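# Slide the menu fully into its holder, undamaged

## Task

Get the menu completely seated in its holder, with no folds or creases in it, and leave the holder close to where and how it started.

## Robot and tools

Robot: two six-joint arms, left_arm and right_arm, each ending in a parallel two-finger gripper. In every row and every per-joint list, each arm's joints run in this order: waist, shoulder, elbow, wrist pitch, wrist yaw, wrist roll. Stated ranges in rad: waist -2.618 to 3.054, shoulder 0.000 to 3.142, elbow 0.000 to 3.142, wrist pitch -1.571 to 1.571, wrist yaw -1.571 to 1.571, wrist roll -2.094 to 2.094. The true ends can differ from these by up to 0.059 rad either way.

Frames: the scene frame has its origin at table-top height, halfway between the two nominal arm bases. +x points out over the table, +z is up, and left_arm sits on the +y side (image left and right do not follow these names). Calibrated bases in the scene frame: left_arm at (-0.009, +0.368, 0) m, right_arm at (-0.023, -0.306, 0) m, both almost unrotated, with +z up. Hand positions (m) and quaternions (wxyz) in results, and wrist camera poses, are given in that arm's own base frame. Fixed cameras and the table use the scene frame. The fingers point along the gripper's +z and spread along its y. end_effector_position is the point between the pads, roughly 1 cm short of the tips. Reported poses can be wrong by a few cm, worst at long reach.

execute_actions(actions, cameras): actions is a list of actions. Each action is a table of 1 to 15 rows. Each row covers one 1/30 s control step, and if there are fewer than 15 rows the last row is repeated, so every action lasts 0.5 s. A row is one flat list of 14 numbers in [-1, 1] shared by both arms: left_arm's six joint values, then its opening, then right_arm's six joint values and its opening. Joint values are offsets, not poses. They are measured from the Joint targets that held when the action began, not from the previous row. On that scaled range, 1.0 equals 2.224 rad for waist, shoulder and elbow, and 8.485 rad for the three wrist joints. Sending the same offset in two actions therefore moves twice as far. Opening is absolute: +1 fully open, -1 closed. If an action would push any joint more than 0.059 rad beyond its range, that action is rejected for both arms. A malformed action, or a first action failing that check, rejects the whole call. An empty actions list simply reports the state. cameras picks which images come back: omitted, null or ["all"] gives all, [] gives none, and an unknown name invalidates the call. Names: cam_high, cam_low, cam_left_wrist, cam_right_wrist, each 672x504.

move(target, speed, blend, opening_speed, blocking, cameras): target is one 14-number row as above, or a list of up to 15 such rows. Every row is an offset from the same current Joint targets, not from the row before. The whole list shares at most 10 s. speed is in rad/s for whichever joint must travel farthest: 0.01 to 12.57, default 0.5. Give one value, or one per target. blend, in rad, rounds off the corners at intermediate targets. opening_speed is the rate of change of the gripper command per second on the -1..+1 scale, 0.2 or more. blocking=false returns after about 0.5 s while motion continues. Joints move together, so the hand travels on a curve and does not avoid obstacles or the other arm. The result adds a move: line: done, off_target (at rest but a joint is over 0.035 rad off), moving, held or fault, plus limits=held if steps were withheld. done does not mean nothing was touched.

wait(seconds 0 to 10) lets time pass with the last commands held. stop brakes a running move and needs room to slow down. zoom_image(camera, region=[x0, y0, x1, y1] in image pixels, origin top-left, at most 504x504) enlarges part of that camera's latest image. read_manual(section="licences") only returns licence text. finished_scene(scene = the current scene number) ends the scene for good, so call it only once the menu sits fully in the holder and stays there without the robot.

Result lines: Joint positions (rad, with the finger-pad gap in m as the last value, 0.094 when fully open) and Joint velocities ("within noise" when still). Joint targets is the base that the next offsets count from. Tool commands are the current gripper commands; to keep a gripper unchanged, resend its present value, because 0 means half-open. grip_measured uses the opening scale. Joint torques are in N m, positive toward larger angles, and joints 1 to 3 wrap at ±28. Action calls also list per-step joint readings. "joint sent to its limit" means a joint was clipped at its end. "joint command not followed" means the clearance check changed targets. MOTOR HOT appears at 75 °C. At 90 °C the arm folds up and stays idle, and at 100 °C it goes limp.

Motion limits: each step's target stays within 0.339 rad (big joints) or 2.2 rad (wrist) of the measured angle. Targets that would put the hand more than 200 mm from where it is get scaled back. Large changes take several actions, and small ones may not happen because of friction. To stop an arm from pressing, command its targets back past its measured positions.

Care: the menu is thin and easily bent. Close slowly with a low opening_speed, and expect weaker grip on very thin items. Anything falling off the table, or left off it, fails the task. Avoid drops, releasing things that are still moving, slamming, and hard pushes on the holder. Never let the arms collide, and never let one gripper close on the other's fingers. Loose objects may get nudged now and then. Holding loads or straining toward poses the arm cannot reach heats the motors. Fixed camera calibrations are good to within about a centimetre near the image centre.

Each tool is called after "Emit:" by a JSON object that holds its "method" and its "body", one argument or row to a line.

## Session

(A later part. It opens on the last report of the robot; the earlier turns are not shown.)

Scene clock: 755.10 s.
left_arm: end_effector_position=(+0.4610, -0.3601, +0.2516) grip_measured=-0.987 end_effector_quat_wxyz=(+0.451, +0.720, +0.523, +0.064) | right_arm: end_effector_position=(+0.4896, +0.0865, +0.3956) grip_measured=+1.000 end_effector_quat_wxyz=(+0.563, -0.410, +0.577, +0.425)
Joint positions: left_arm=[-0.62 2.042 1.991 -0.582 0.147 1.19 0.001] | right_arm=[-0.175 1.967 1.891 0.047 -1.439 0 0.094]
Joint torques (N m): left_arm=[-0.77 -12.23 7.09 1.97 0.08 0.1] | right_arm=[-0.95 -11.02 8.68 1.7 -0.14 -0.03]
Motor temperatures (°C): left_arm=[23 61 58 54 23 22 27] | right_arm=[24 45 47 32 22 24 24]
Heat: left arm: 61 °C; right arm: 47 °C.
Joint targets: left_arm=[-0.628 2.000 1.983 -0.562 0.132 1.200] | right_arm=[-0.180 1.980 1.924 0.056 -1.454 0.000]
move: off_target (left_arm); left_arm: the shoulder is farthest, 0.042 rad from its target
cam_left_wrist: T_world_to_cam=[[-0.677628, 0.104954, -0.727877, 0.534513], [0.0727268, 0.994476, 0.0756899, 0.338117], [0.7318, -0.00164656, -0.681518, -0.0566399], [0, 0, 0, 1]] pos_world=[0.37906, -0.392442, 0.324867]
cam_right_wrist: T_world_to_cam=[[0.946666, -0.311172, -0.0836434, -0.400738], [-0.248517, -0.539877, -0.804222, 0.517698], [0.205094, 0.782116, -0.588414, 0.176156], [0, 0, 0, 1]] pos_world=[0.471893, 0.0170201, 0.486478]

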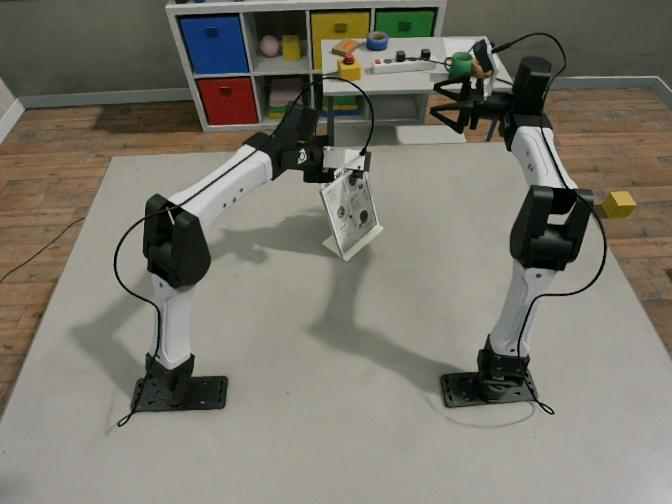

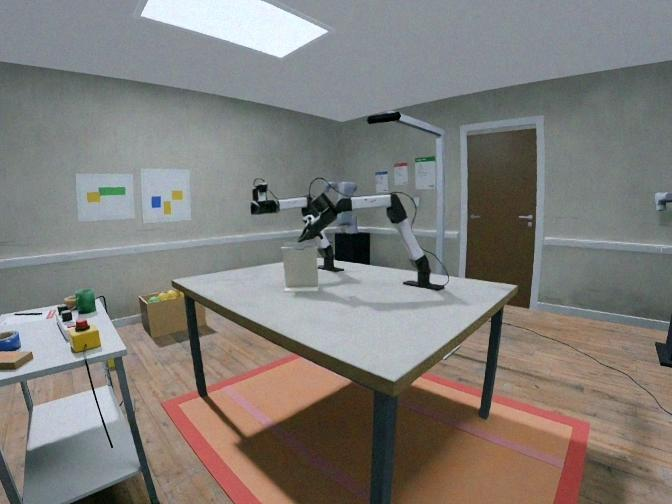

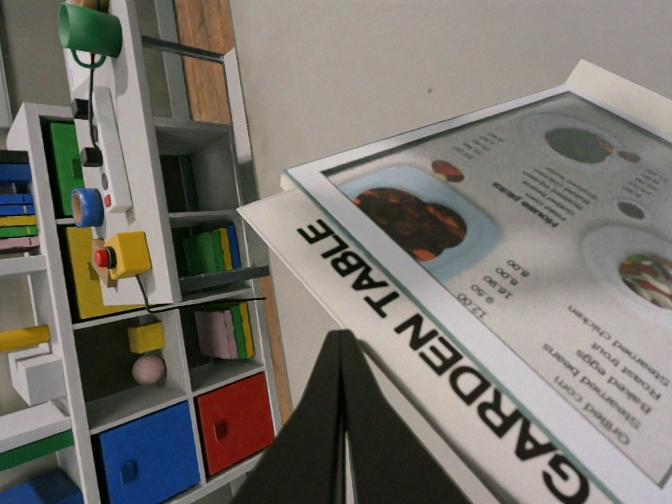

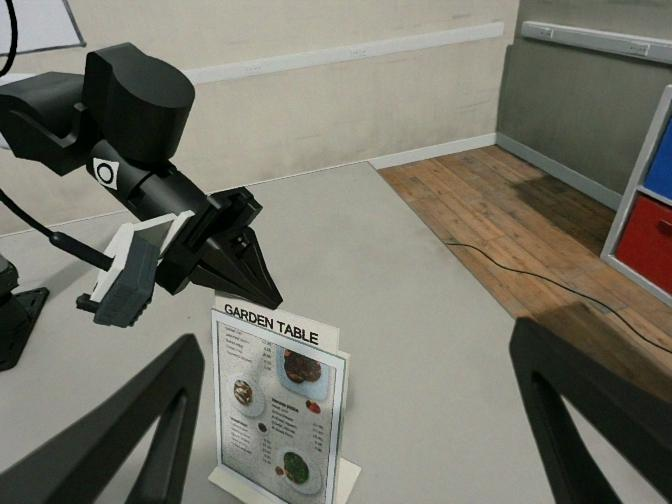

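Emit:
{"method": "move", "body": {
  "target": [-0.0045,-0.0076,-0.0463,0.0102,-0.0012,0,-1,0,0,0,0,0,0,1],
  "speed": 0.06
}}

Emit:
{"method": "zoom_image", "body": {
  "camera": "cam_right_wrist",
  "region": [180, 180, 400, 400]
}}

Emit:
{"method": "zoom_image", "body": {
  "camera": "cam_low",
  "region": [260, 190, 360, 300]
}}

Scene clock: 763.97 s.
left_arm: end_effector_position=(+0.4584, -0.3623, +0.2331) grip_measured=-0.987 end_effector_quat_wxyz=(+0.451, +0.721, +0.522, +0.067) | right_arm: end_effector_position=(+0.4896, +0.0865, +0.3956) grip_measured=+1.000 end_effector_quat_wxyz=(+0.563, -0.410, +0.577, +0.425)
Joint positions: left_arm=[-0.629 2.024 1.888 -0.495 0.137 1.191 0.001] | right_arm=[-0.175 1.967 1.891 0.047 -1.439 0 0.094]
Joint torques (N m): left_arm=[-0.9 -12.08 7.1 1.97 0.08 0.1] | right_arm=[-0.95 -10.99 8.68 1.7 -0.14 -0.03]
Motor temperatures (°C): left_arm=[23 61 57 55 23 22 27] | right_arm=[24 45 47 32 22 24 24]
Heat: left arm: 61 °C; right arm: 47 °C.
Joint targets: left_arm=[-0.638 1.983 1.880 -0.475 0.121 1.200] | right_arm=[-0.180 1.980 1.924 0.056 -1.454 0.000]
move: off_target (left_arm); left_arm: the shoulder is farthest, 0.041 rad from its target
cam_left_wrist: T_world_to_cam=[[-0.673218, 0.108044, -0.731508, 0.51939], [0.0729953, 0.994146, 0.0796574, 0.340825], [0.735832, 0.000230111, -0.677164, -0.0695765], [0, 0, 0, 1]] pos_world=[0.37598, -0.394931, 0.305674]
cam_right_wrist: T_world_to_cam=[[0.946666, -0.311172, -0.0836434, -0.400738], [-0.248517, -0.539877, -0.804222, 0.517698], [0.205094, 0.782116, -0.588414, 0.176156], [0, 0, 0, 1]] pos_world=[0.471893, 0.0170201, 0.486478]

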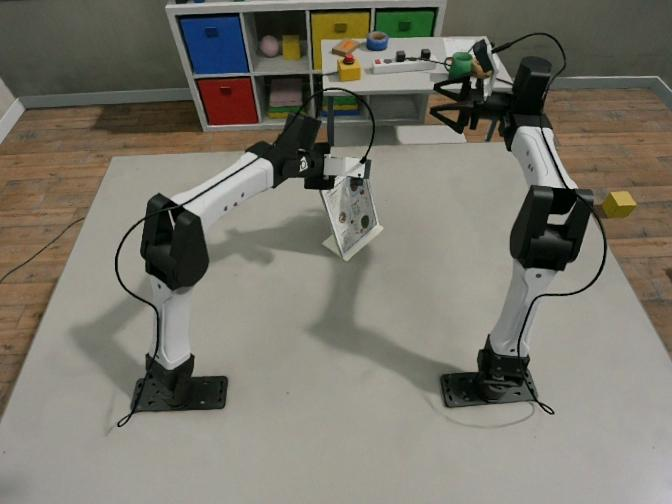

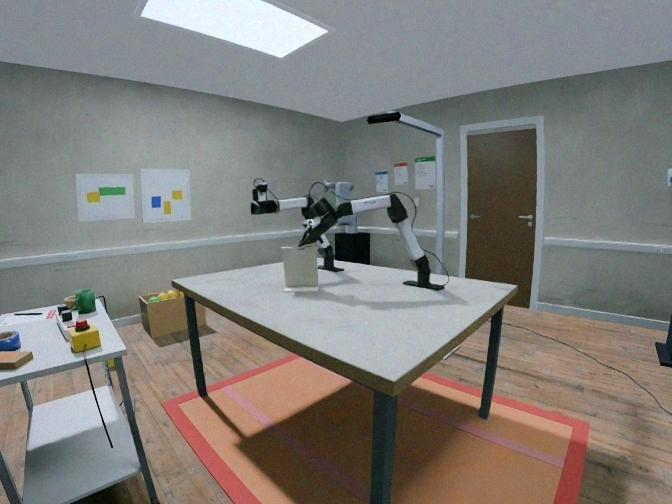

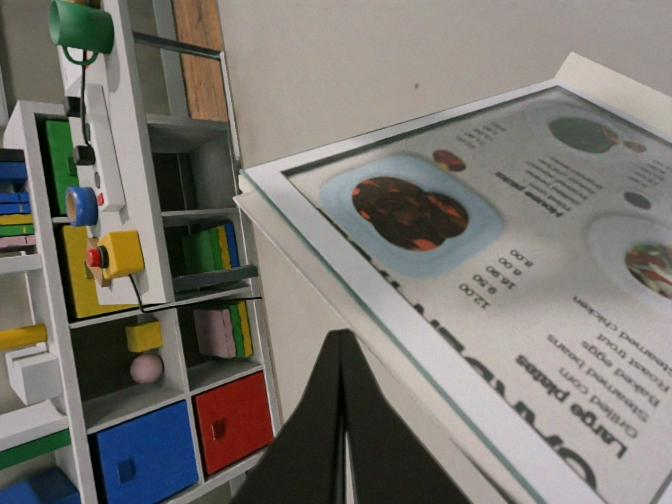

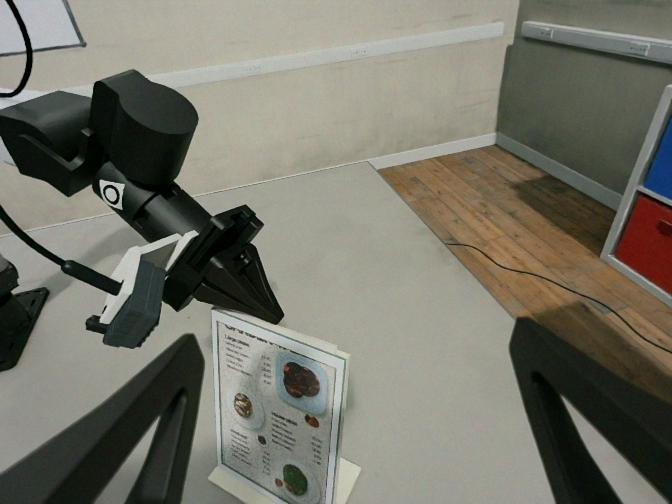

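Scaled by 2.291 from the camera's image (finer frame: 960x720).

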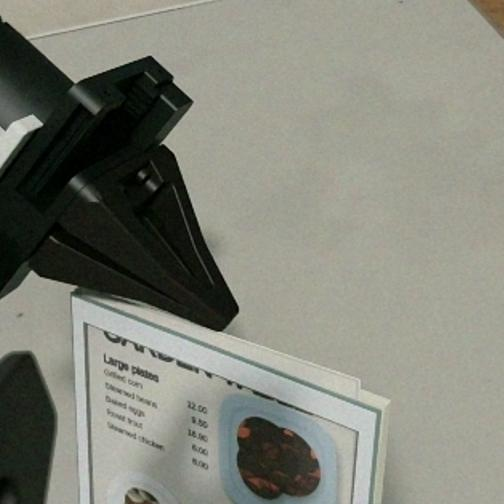

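Scaled by 4.582 from the camera's image (finer frame: 960x720).

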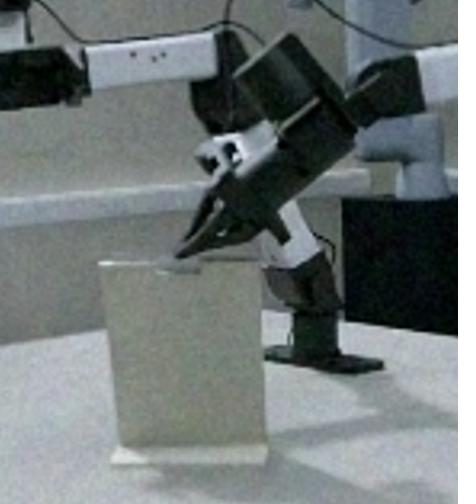

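Emit:
{"method": "move", "body": {
  "target": [-0.0008,0,-0.0063,0.0016,0,0,-1,0,0,0,0,0,0,1],
  "speed": 0.05
}}

Emit:
{"method": "zoom_image", "body": {
  "camera": "cam_right_wrist",
  "region": [190, 280, 370, 400]
}}

Emit:
{"method": "zoom_image", "body": {
  "camera": "cam_left_wrist",
  "region": [220, 130, 520, 504]
}}

Scene clock: 767.17 s.
left_arm: end_effector_position=(+0.4588, -0.3623, +0.2300) grip_measured=-0.987 end_effector_quat_wxyz=(+0.451, +0.721, +0.522, +0.067) | right_arm: end_effector_position=(+0.4896, +0.0865, +0.3956) grip_measured=+1.000 end_effector_quat_wxyz=(+0.563, -0.410, +0.577, +0.425)
Joint positions: left_arm=[-0.629 2.024 1.874 -0.48 0.136 1.191 0.001] | right_arm=[-0.175 1.967 1.891 0.047 -1.439 0 0.094]
Joint torques (N m): left_arm=[-1.09 -12.03 7.12 2 0.09 0.09] | right_arm=[-0.94 -11 8.69 1.7 -0.14 -0.02]
Motor temperatures (°C): left_arm=[23 61 57 55 23 22 27] | right_arm=[24 45 47 32 22 24 24]
Heat: left arm: 61 °C; right arm: 47 °C.
Joint targets: left_arm=[-0.640 1.983 1.866 -0.462 0.121 1.200] | right_arm=[-0.180 1.980 1.924 0.056 -1.454 0.000]
move: off_target (left_arm); left_arm: the shoulder is farthest, 0.041 rad from its target
cam_left_wrist: T_world_to_cam=[[-0.672519, 0.107458, -0.732237, 0.517059], [0.0716999, 0.994209, 0.080051, 0.34154], [0.736599, 0.0013345, -0.676329, -0.072145], [0, 0, 0, 1]] pos_world=[0.376386, -0.395028, 0.302476]
cam_right_wrist: T_world_to_cam=[[0.946666, -0.311172, -0.0836434, -0.400738], [-0.248517, -0.539877, -0.804222, 0.517698], [0.205094, 0.782116, -0.588414, 0.176156], [0, 0, 0, 1]] pos_world=[0.471893, 0.0170201, 0.486478]

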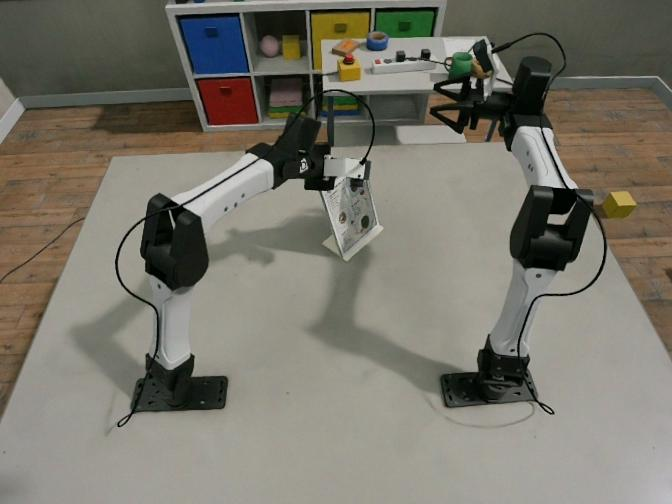

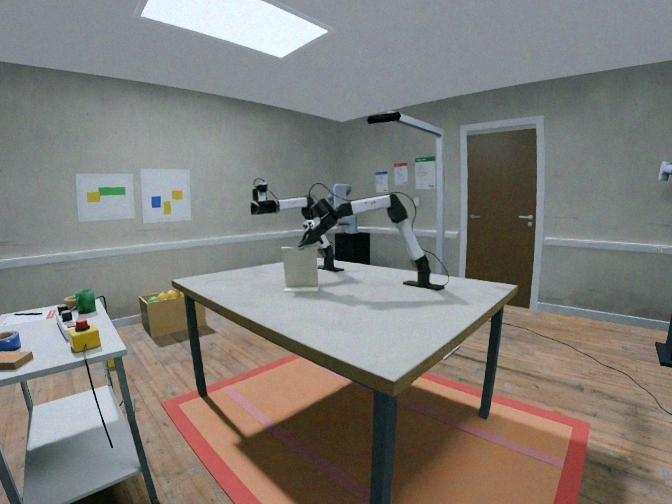

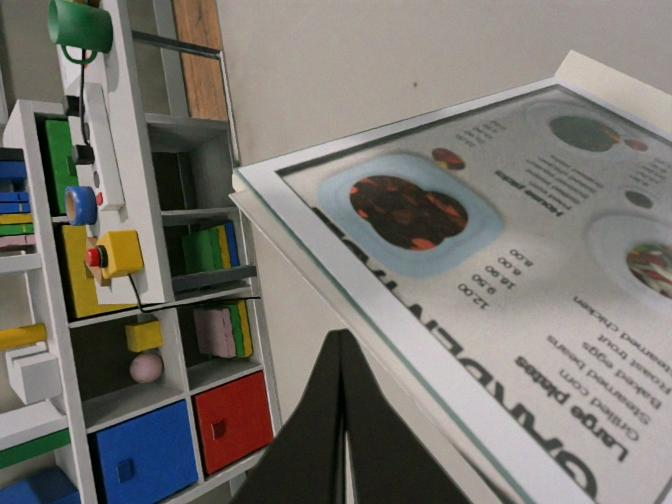

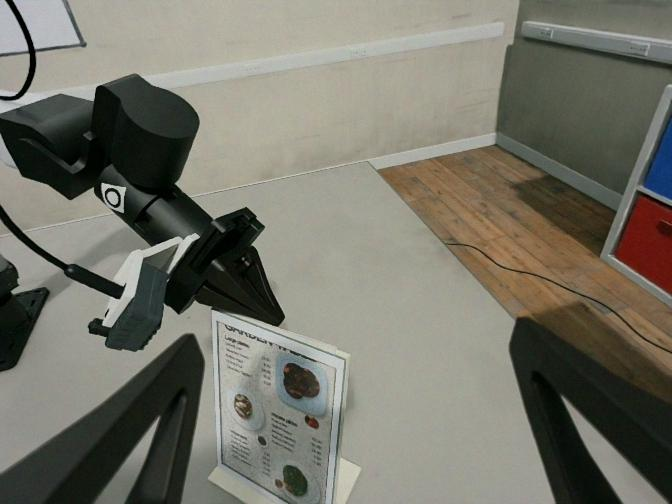

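Scaled by 2.800 from the camera's image (finer frame: 960x720).

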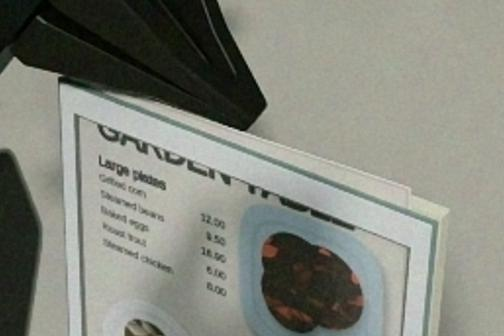

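Scaled by 1.348 from the camera's image (finer frame: 960x720).

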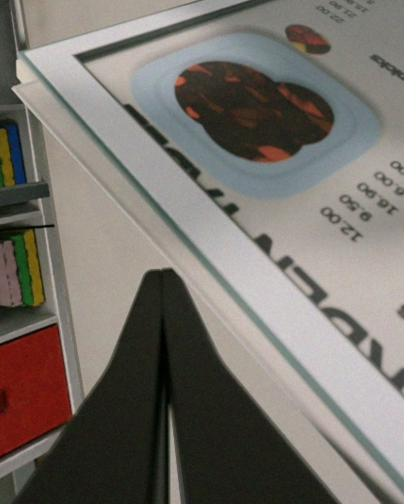

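Emit:
{"method": "move", "body": {
  "target": [
    [0,0,0.0396,0,0,0,-1,0,0,0,0,0,0,1],
    [-0.0031,0.1281,0.2316,-0.0324,-0.0011,0,-1,0,0,0,0,0,0,1]
  ],
  "speed": 0.2
}}

Emit:
{"method": "zoom_image", "body": {
  "camera": "cam_right_wrist",
  "region": [190, 240, 400, 400]
}}

Emit:
{"method": "zoom_image", "body": {
  "camera": "cam_low",
  "region": [260, 190, 360, 300]
}}

Emit:
{"method": "zoom_image", "body": {
  "camera": "cam_high",
  "region": [290, 130, 410, 270]
}}

Scene clock: 777.07 s.
left_arm: end_effector_position=(+0.4880, -0.3878, +0.2605) grip_measured=-0.987 end_effector_quat_wxyz=(+0.454, +0.720, +0.519, +0.070) | right_arm: end_effector_position=(+0.4896, +0.0865, +0.3956) grip_measured=+1.000 end_effector_quat_wxyz=(+0.563, -0.410, +0.577, +0.425)
Joint positions: left_arm=[-0.636 2.252 2.353 -0.721 0.128 1.191 0.001] | right_arm=[-0.175 1.967 1.891 0.047 -1.439 0 0.094]
Joint torques (N m): left_arm=[-1.01 -8.91 10.09 1.64 0.07 0.1] | right_arm=[-0.95 -10.99 8.68 1.7 -0.14 -0.02]
Motor temperatures (°C): left_arm=[23 63 56 55 23 22 27] | right_arm=[24 45 47 32 22 24 24]
Heat: left arm: 63 °C; right arm: 47 °C.
Joint targets: left_arm=[-0.647 2.268 2.381 -0.737 0.112 1.200] | right_arm=[-0.180 1.980 1.924 0.056 -1.454 0.000]
move: done
cam_left_wrist: T_world_to_cam=[[-0.665166, 0.10711, -0.738974, 0.559778], [0.0720043, 0.994247, 0.0792979, 0.362426], [0.743216, -0.000463033, -0.669051, -0.0788065], [0, 0, 0, 1]] pos_world=[0.404819, -0.420335, 0.332196]
cam_right_wrist: T_world_to_cam=[[0.946666, -0.311172, -0.0836434, -0.400738], [-0.248517, -0.539877, -0.804222, 0.517698], [0.205094, 0.782116, -0.588414, 0.176156], [0, 0, 0, 1]] pos_world=[0.471893, 0.0170201, 0.486478]

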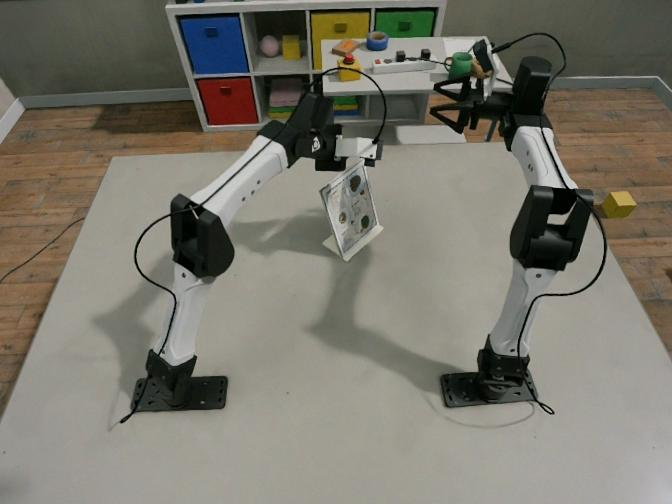

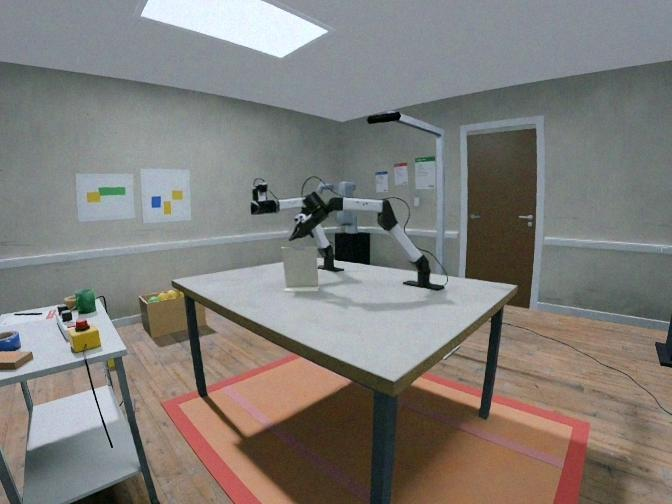

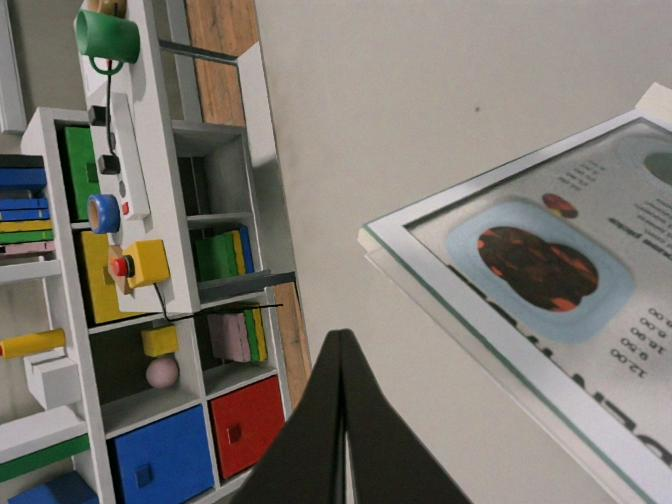

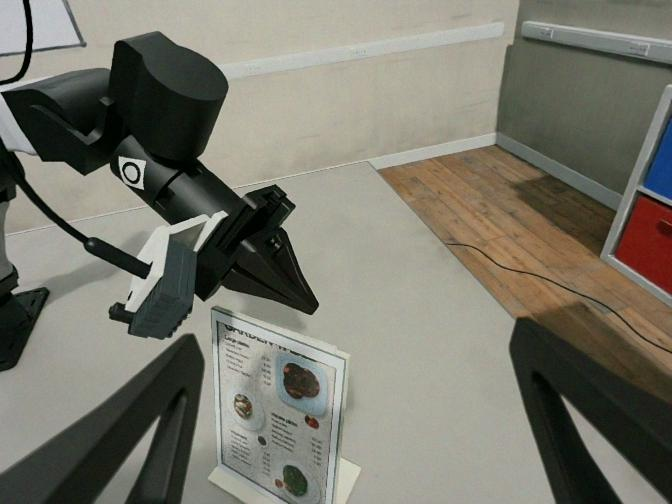

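Scaled by 2.400 from the camera's image (finer frame: 960x720).

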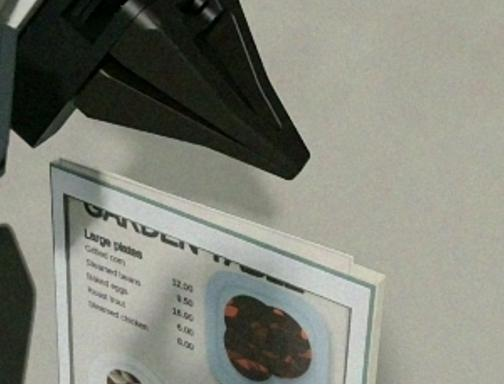

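Scaled by 4.582 from the camera's image (finer frame: 960x720).

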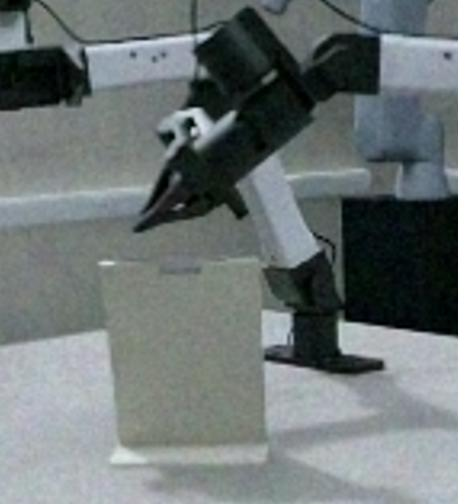

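Scaled by 3.600 from the camera's image (finer frame: 960x720).

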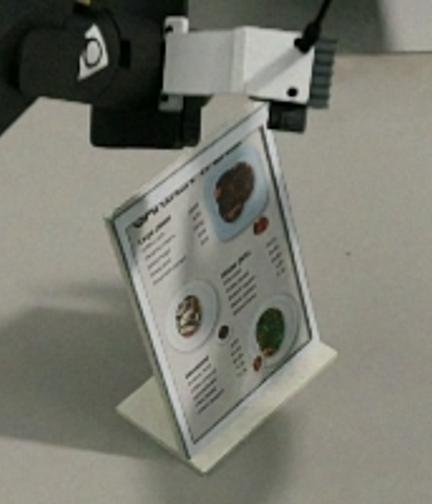

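Emit:
{"method": "move", "body": {
  "target": [
    [0,-0.0175,-0.0155,0.003,0,0,-1,0,0,0,0,0,0,1],
    [-0.0005,-0.0454,-0.1084,0.022,0,0,-1,0,0,0,0,0,0,1]
  ],
  "speed": 0.08
}}

Emit:
{"method": "zoom_image", "body": {
  "camera": "cam_right_wrist",
  "region": [190, 280, 400, 400]
}}

Emit:
{"method": "zoom_image", "body": {
  "camera": "cam_left_wrist",
  "region": [220, 130, 520, 504]
}}

Scene clock: 784.33 s.
left_arm: end_effector_position=(+0.4889, -0.3879, +0.2263) grip_measured=-0.987 end_effector_quat_wxyz=(+0.451, +0.721, +0.521, +0.070) | right_arm: end_effector_position=(+0.4896, +0.0865, +0.3956) grip_measured=+1.000 end_effector_quat_wxyz=(+0.563, -0.410, +0.577, +0.425)
Joint positions: left_arm=[-0.636 2.211 2.149 -0.566 0.125 1.191 0.001] | right_arm=[-0.175 1.967 1.891 0.047 -1.439 0 0.094]
Joint torques (N m): left_arm=[-1.11 -13.42 6.94 1.97 0.1 0.09] | right_arm=[-0.95 -10.99 8.66 1.7 -0.15 -0.03]
Motor temperatures (°C): left_arm=[23 64 56 54 23 22 27] | right_arm=[24 45 47 32 22 24 24]
Heat: left arm: 64 °C; right arm: 47 °C.
Joint targets: left_arm=[-0.648 2.167 2.140 -0.550 0.112 1.200] | right_arm=[-0.180 1.980 1.924 0.056 -1.454 0.000]
move: off_target (left_arm); left_arm: the shoulder is farthest, 0.044 rad from its target
cam_left_wrist: T_world_to_cam=[[-0.66908, 0.109851, -0.735027, 0.537275], [0.0705857, 0.993938, 0.0842923, 0.364645], [0.739831, 0.0045159, -0.672778, -0.0979442], [0, 0, 0, 1]] pos_world=[0.406203, -0.421012, 0.29828]
cam_right_wrist: T_world_to_cam=[[0.946666, -0.311172, -0.0836434, -0.400738], [-0.248517, -0.539877, -0.804222, 0.517698], [0.205094, 0.782116, -0.588414, 0.176156], [0, 0, 0, 1]] pos_world=[0.471893, 0.0170201, 0.486478]

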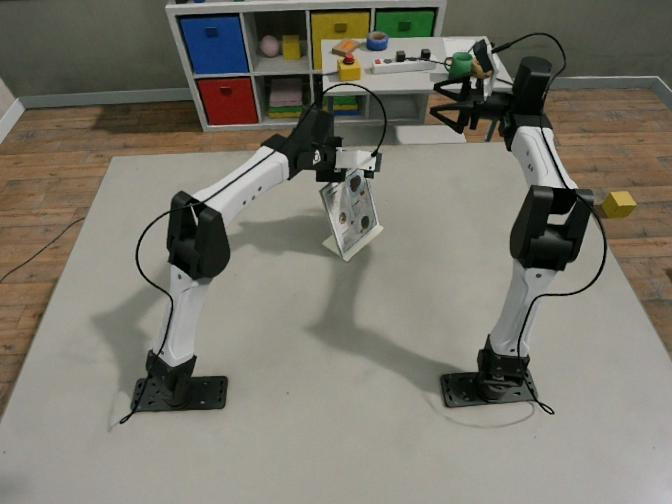

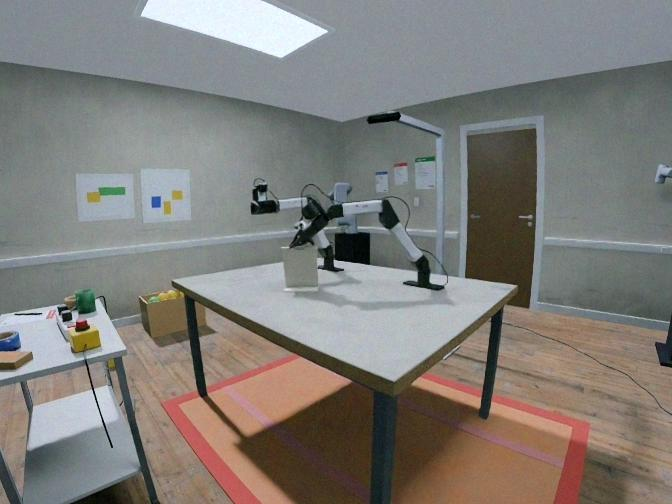

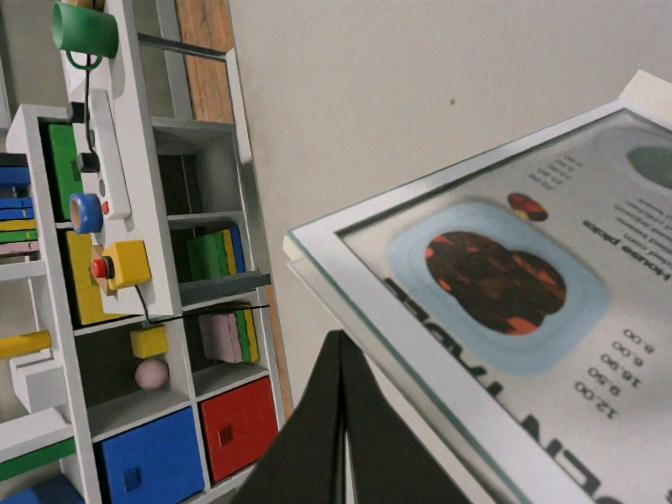

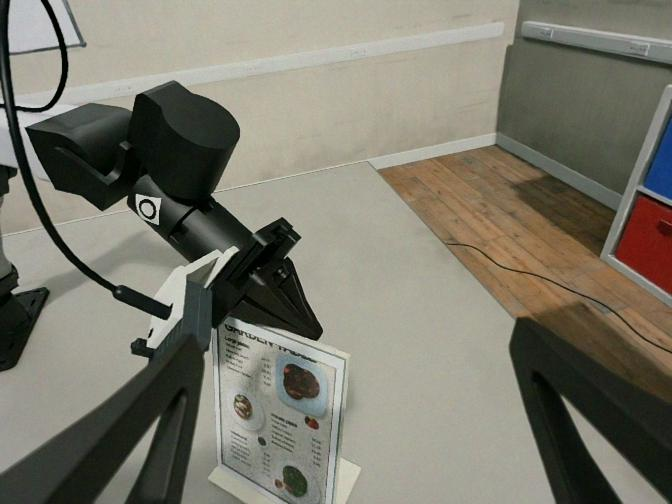

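Scaled by 2.400 from the camera's image (finer frame: 960x720).

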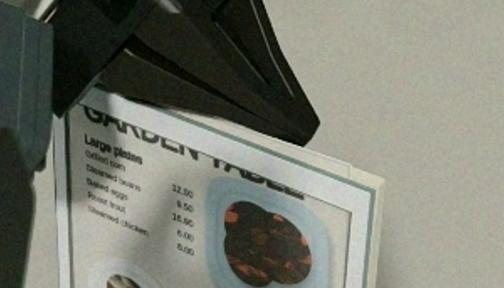

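Scaled by 1.348 from the camera's image (finer frame: 960x720).

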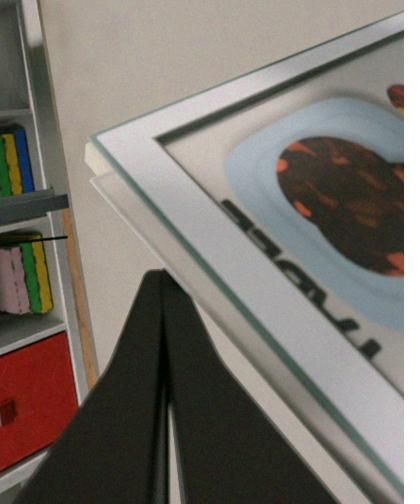

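Emit:
{"method": "move", "body": {
  "target": [0,0.02,0.06,0,0,0,-1,0,0,0,0,0,0,1],
  "speed": 0.15
}}

Emit:
{"method": "zoom_image", "body": {
  "camera": "cam_right_wrist",
  "region": [200, 290, 300, 370]
}}

Emit:
{"method": "zoom_image", "body": {
  "camera": "cam_right_wrist",
  "region": [280, 310, 360, 390]
}}

Emit:
{"method": "zoom_image", "body": {
  "camera": "cam_right_wrist",
  "region": [190, 300, 390, 504]
}}

Emit:
{"method": "zoom_image", "body": {
  "camera": "cam_low",
  "region": [270, 230, 330, 300]
}}

Scene clock: 789.70 s.
left_arm: end_effector_position=(+0.4941, -0.3941, +0.2710) grip_measured=-0.987 end_effector_quat_wxyz=(+0.493, +0.705, +0.503, +0.083) | right_arm: end_effector_position=(+0.4896, +0.0865, +0.3956) grip_measured=+1.000 end_effector_quat_wxyz=(+0.563, -0.410, +0.577, +0.425)
Joint positions: left_arm=[-0.639 2.211 2.247 -0.564 0.125 1.191 0.001] | right_arm=[-0.175 1.967 1.891 0.047 -1.439 0 0.094]
Joint torques (N m): left_arm=[-0.81 -9.96 10.03 2.01 0.09 0.09] | right_arm=[-0.95 -11 8.69 1.7 -0.14 -0.03]
Motor temperatures (°C): left_arm=[23 64 55 54 23 22 27] | right_arm=[24 45 47 32 22 24 24]
Heat: left arm: 64 °C; right arm: 47 °C.
Joint targets: left_arm=[-0.648 2.212 2.273 -0.550 0.112 1.200] | right_arm=[-0.180 1.980 1.924 0.056 -1.454 0.000]
move: done
cam_left_wrist: T_world_to_cam=[[-0.60667, 0.0661843, -0.792194, 0.541653], [0.068816, 0.99716, 0.0306083, 0.38337], [0.79197, -0.0359465, -0.609501, -0.130502], [0, 0, 0, 1]] pos_world=[0.405577, -0.422821, 0.337819]
cam_right_wrist: T_world_to_cam=[[0.946666, -0.311172, -0.0836434, -0.400738], [-0.248517, -0.539877, -0.804222, 0.517698], [0.205094, 0.782116, -0.588414, 0.176156], [0, 0, 0, 1]] pos_world=[0.471893, 0.0170201, 0.486478]

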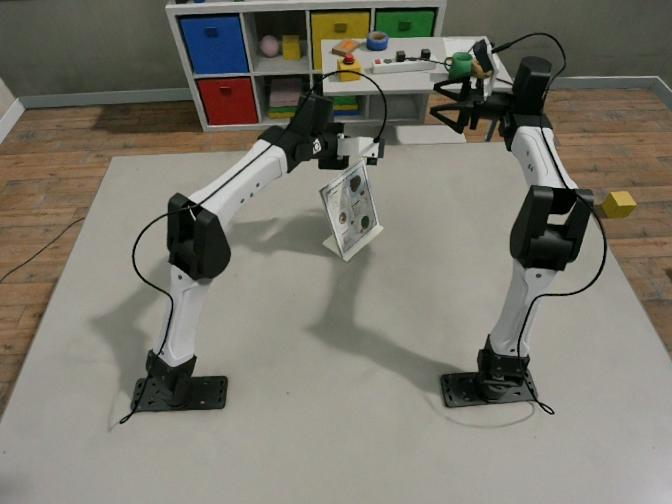

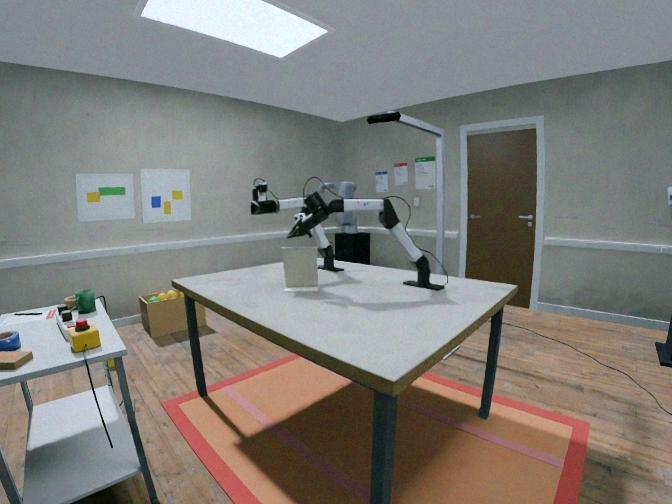

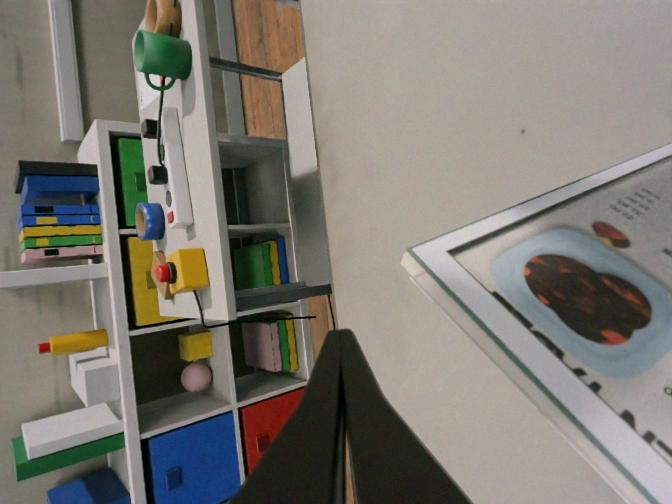

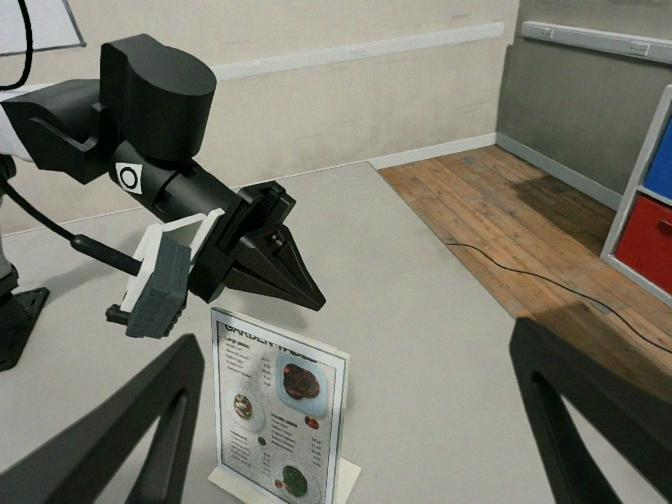

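Scaled by 5.040 from the camera's image (finer frame: 960x720).

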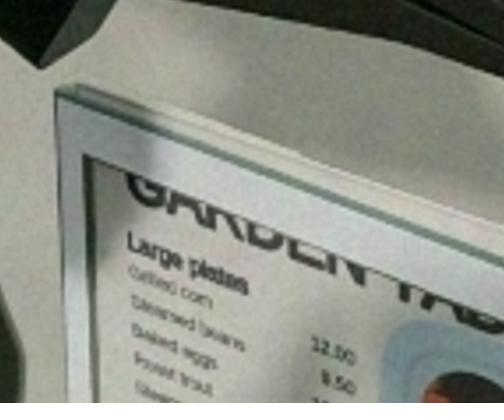

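Scaled by 6.300 from the camera's image (finer frame: 960x720).

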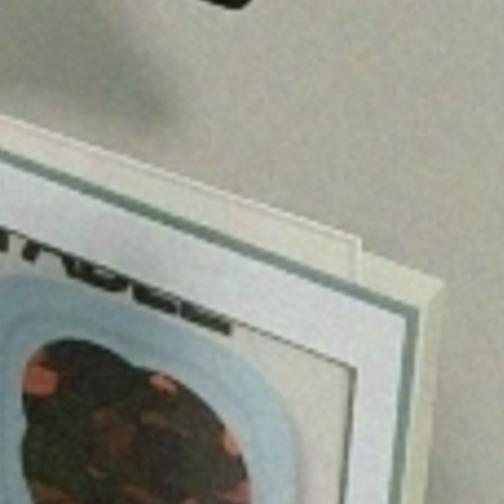

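Scaled by 2.471 from the camera's image (finer frame: 960x720).

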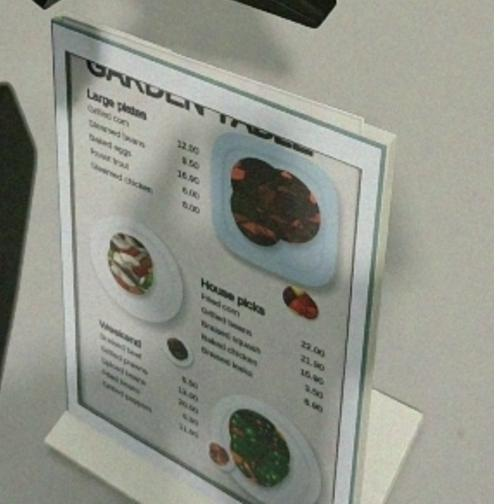

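Scaled by 7.200 from the camera's image (finer frame: 960x720).

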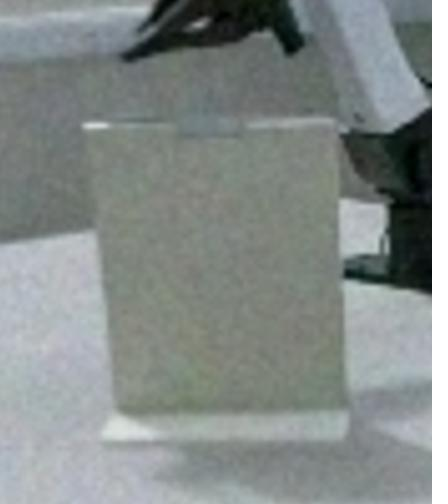

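Emit:
{"method": "move", "body": {
  "target": [
    [-0.0042,0,0,0,0,0,-1,0,0,0,0,0,0,1],
    [-0.0042,-0.0202,-0.0575,0,0,0,-1,0,0,0,0,0,0,1]
  ],
  "speed": 0.08
}}

Emit:
{"method": "zoom_image", "body": {
  "camera": "cam_right_wrist",
  "region": [200, 290, 370, 390]
}}

Emit:
{"method": "zoom_image", "body": {
  "camera": "cam_left_wrist",
  "region": [220, 180, 520, 480]
}}

Scene clock: 795.17 s.
left_arm: end_effector_position=(+0.4847, -0.3953, +0.2300) grip_measured=-0.987 end_effector_quat_wxyz=(+0.456, +0.723, +0.514, +0.069) | right_arm: end_effector_position=(+0.4896, +0.0865, +0.3956) grip_measured=+1.000 end_effector_quat_wxyz=(+0.563, -0.410, +0.577, +0.425)
Joint positions: left_arm=[-0.65 2.211 2.155 -0.561 0.124 1.191 0.001] | right_arm=[-0.175 1.967 1.891 0.047 -1.439 0 0.094]
Joint torques (N m): left_arm=[-0.76 -13.44 7.05 1.91 0.1 0.09] | right_arm=[-0.96 -10.97 8.66 1.7 -0.15 -0.03]
Motor temperatures (°C): left_arm=[23 64 56 54 23 22 27] | right_arm=[24 45 47 32 22 24 24]
Heat: left arm: 64 °C; right arm: 47 °C.
Joint targets: left_arm=[-0.657 2.167 2.145 -0.550 0.112 1.200] | right_arm=[-0.180 1.980 1.924 0.056 -1.454 0.000]
move: off_target (left_arm); left_arm: the shoulder is farthest, 0.044 rad from its target
cam_left_wrist: T_world_to_cam=[[-0.660688, 0.114291, -0.741909, 0.537219], [0.0830851, 0.993403, 0.079044, 0.366916], [0.746048, -0.00941809, -0.665825, -0.102369], [0, 0, 0, 1]] pos_world=[0.400821, -0.426859, 0.301405]
cam_right_wrist: T_world_to_cam=[[0.946666, -0.311172, -0.0836434, -0.400738], [-0.248517, -0.539877, -0.804222, 0.517698], [0.205094, 0.782116, -0.588414, 0.176156], [0, 0, 0, 1]] pos_world=[0.471893, 0.0170201, 0.486478]

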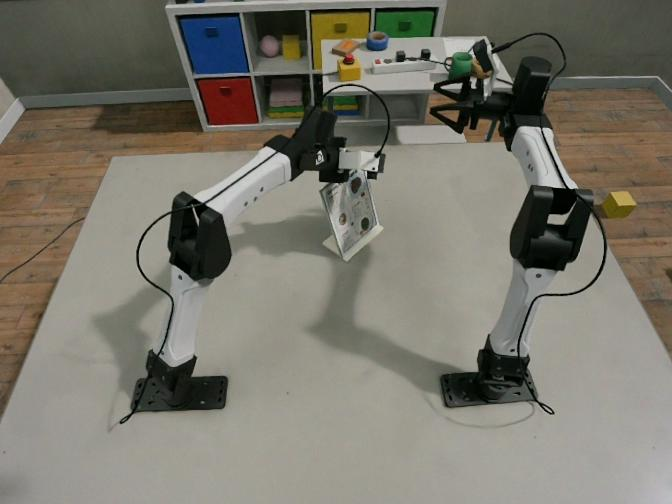

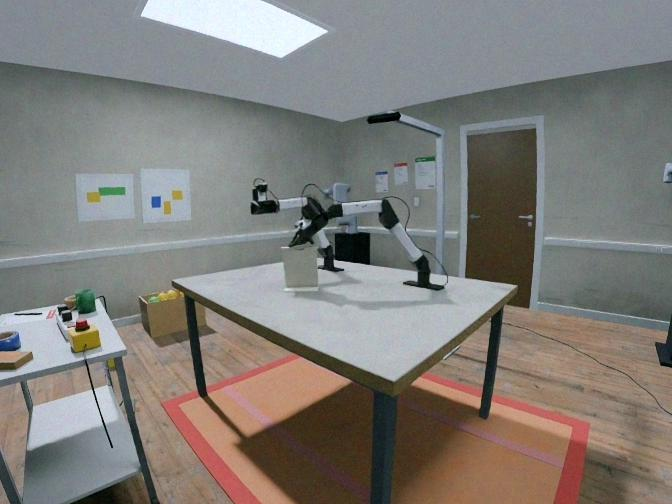

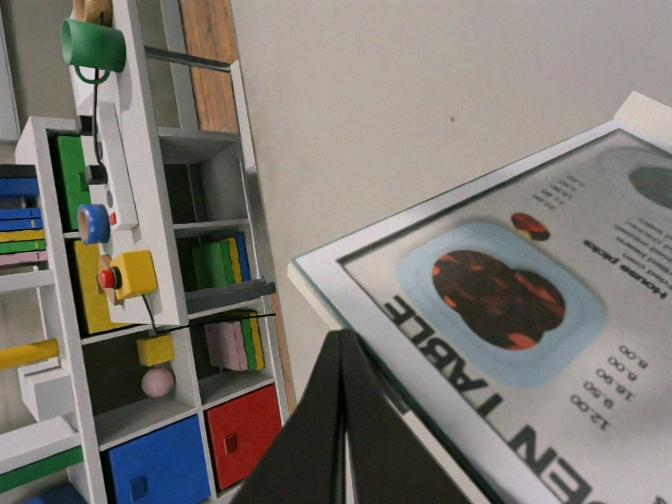

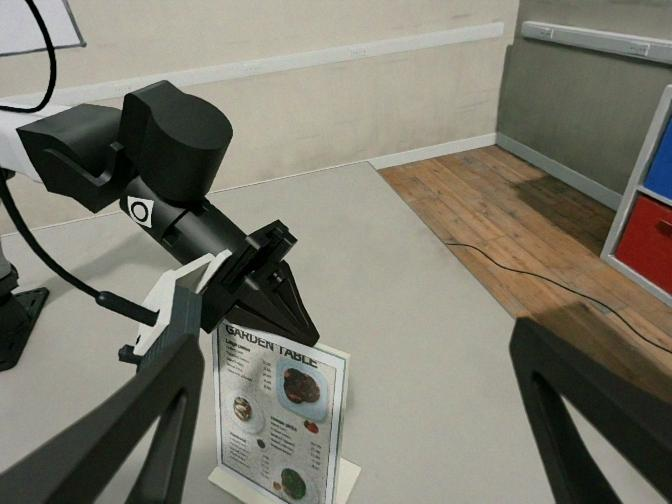

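Scaled by 2.965 from the camera's image (finer frame: 960x720).

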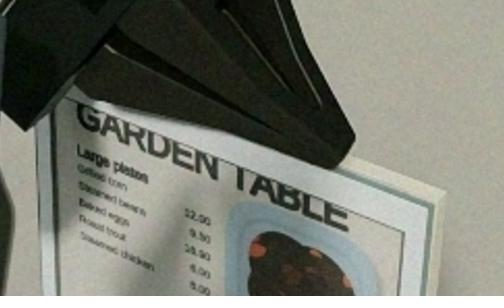

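Scaled by 1.680 from the camera's image (finer frame: 960x720).

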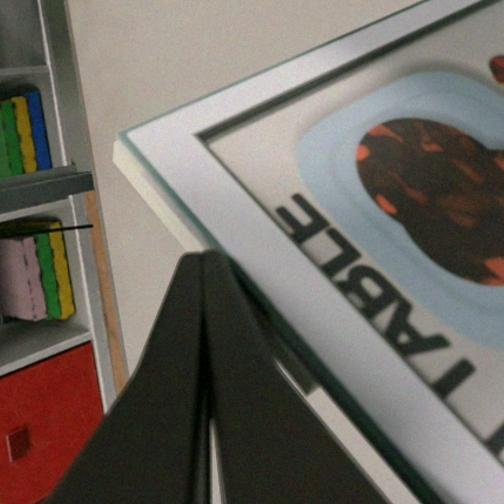

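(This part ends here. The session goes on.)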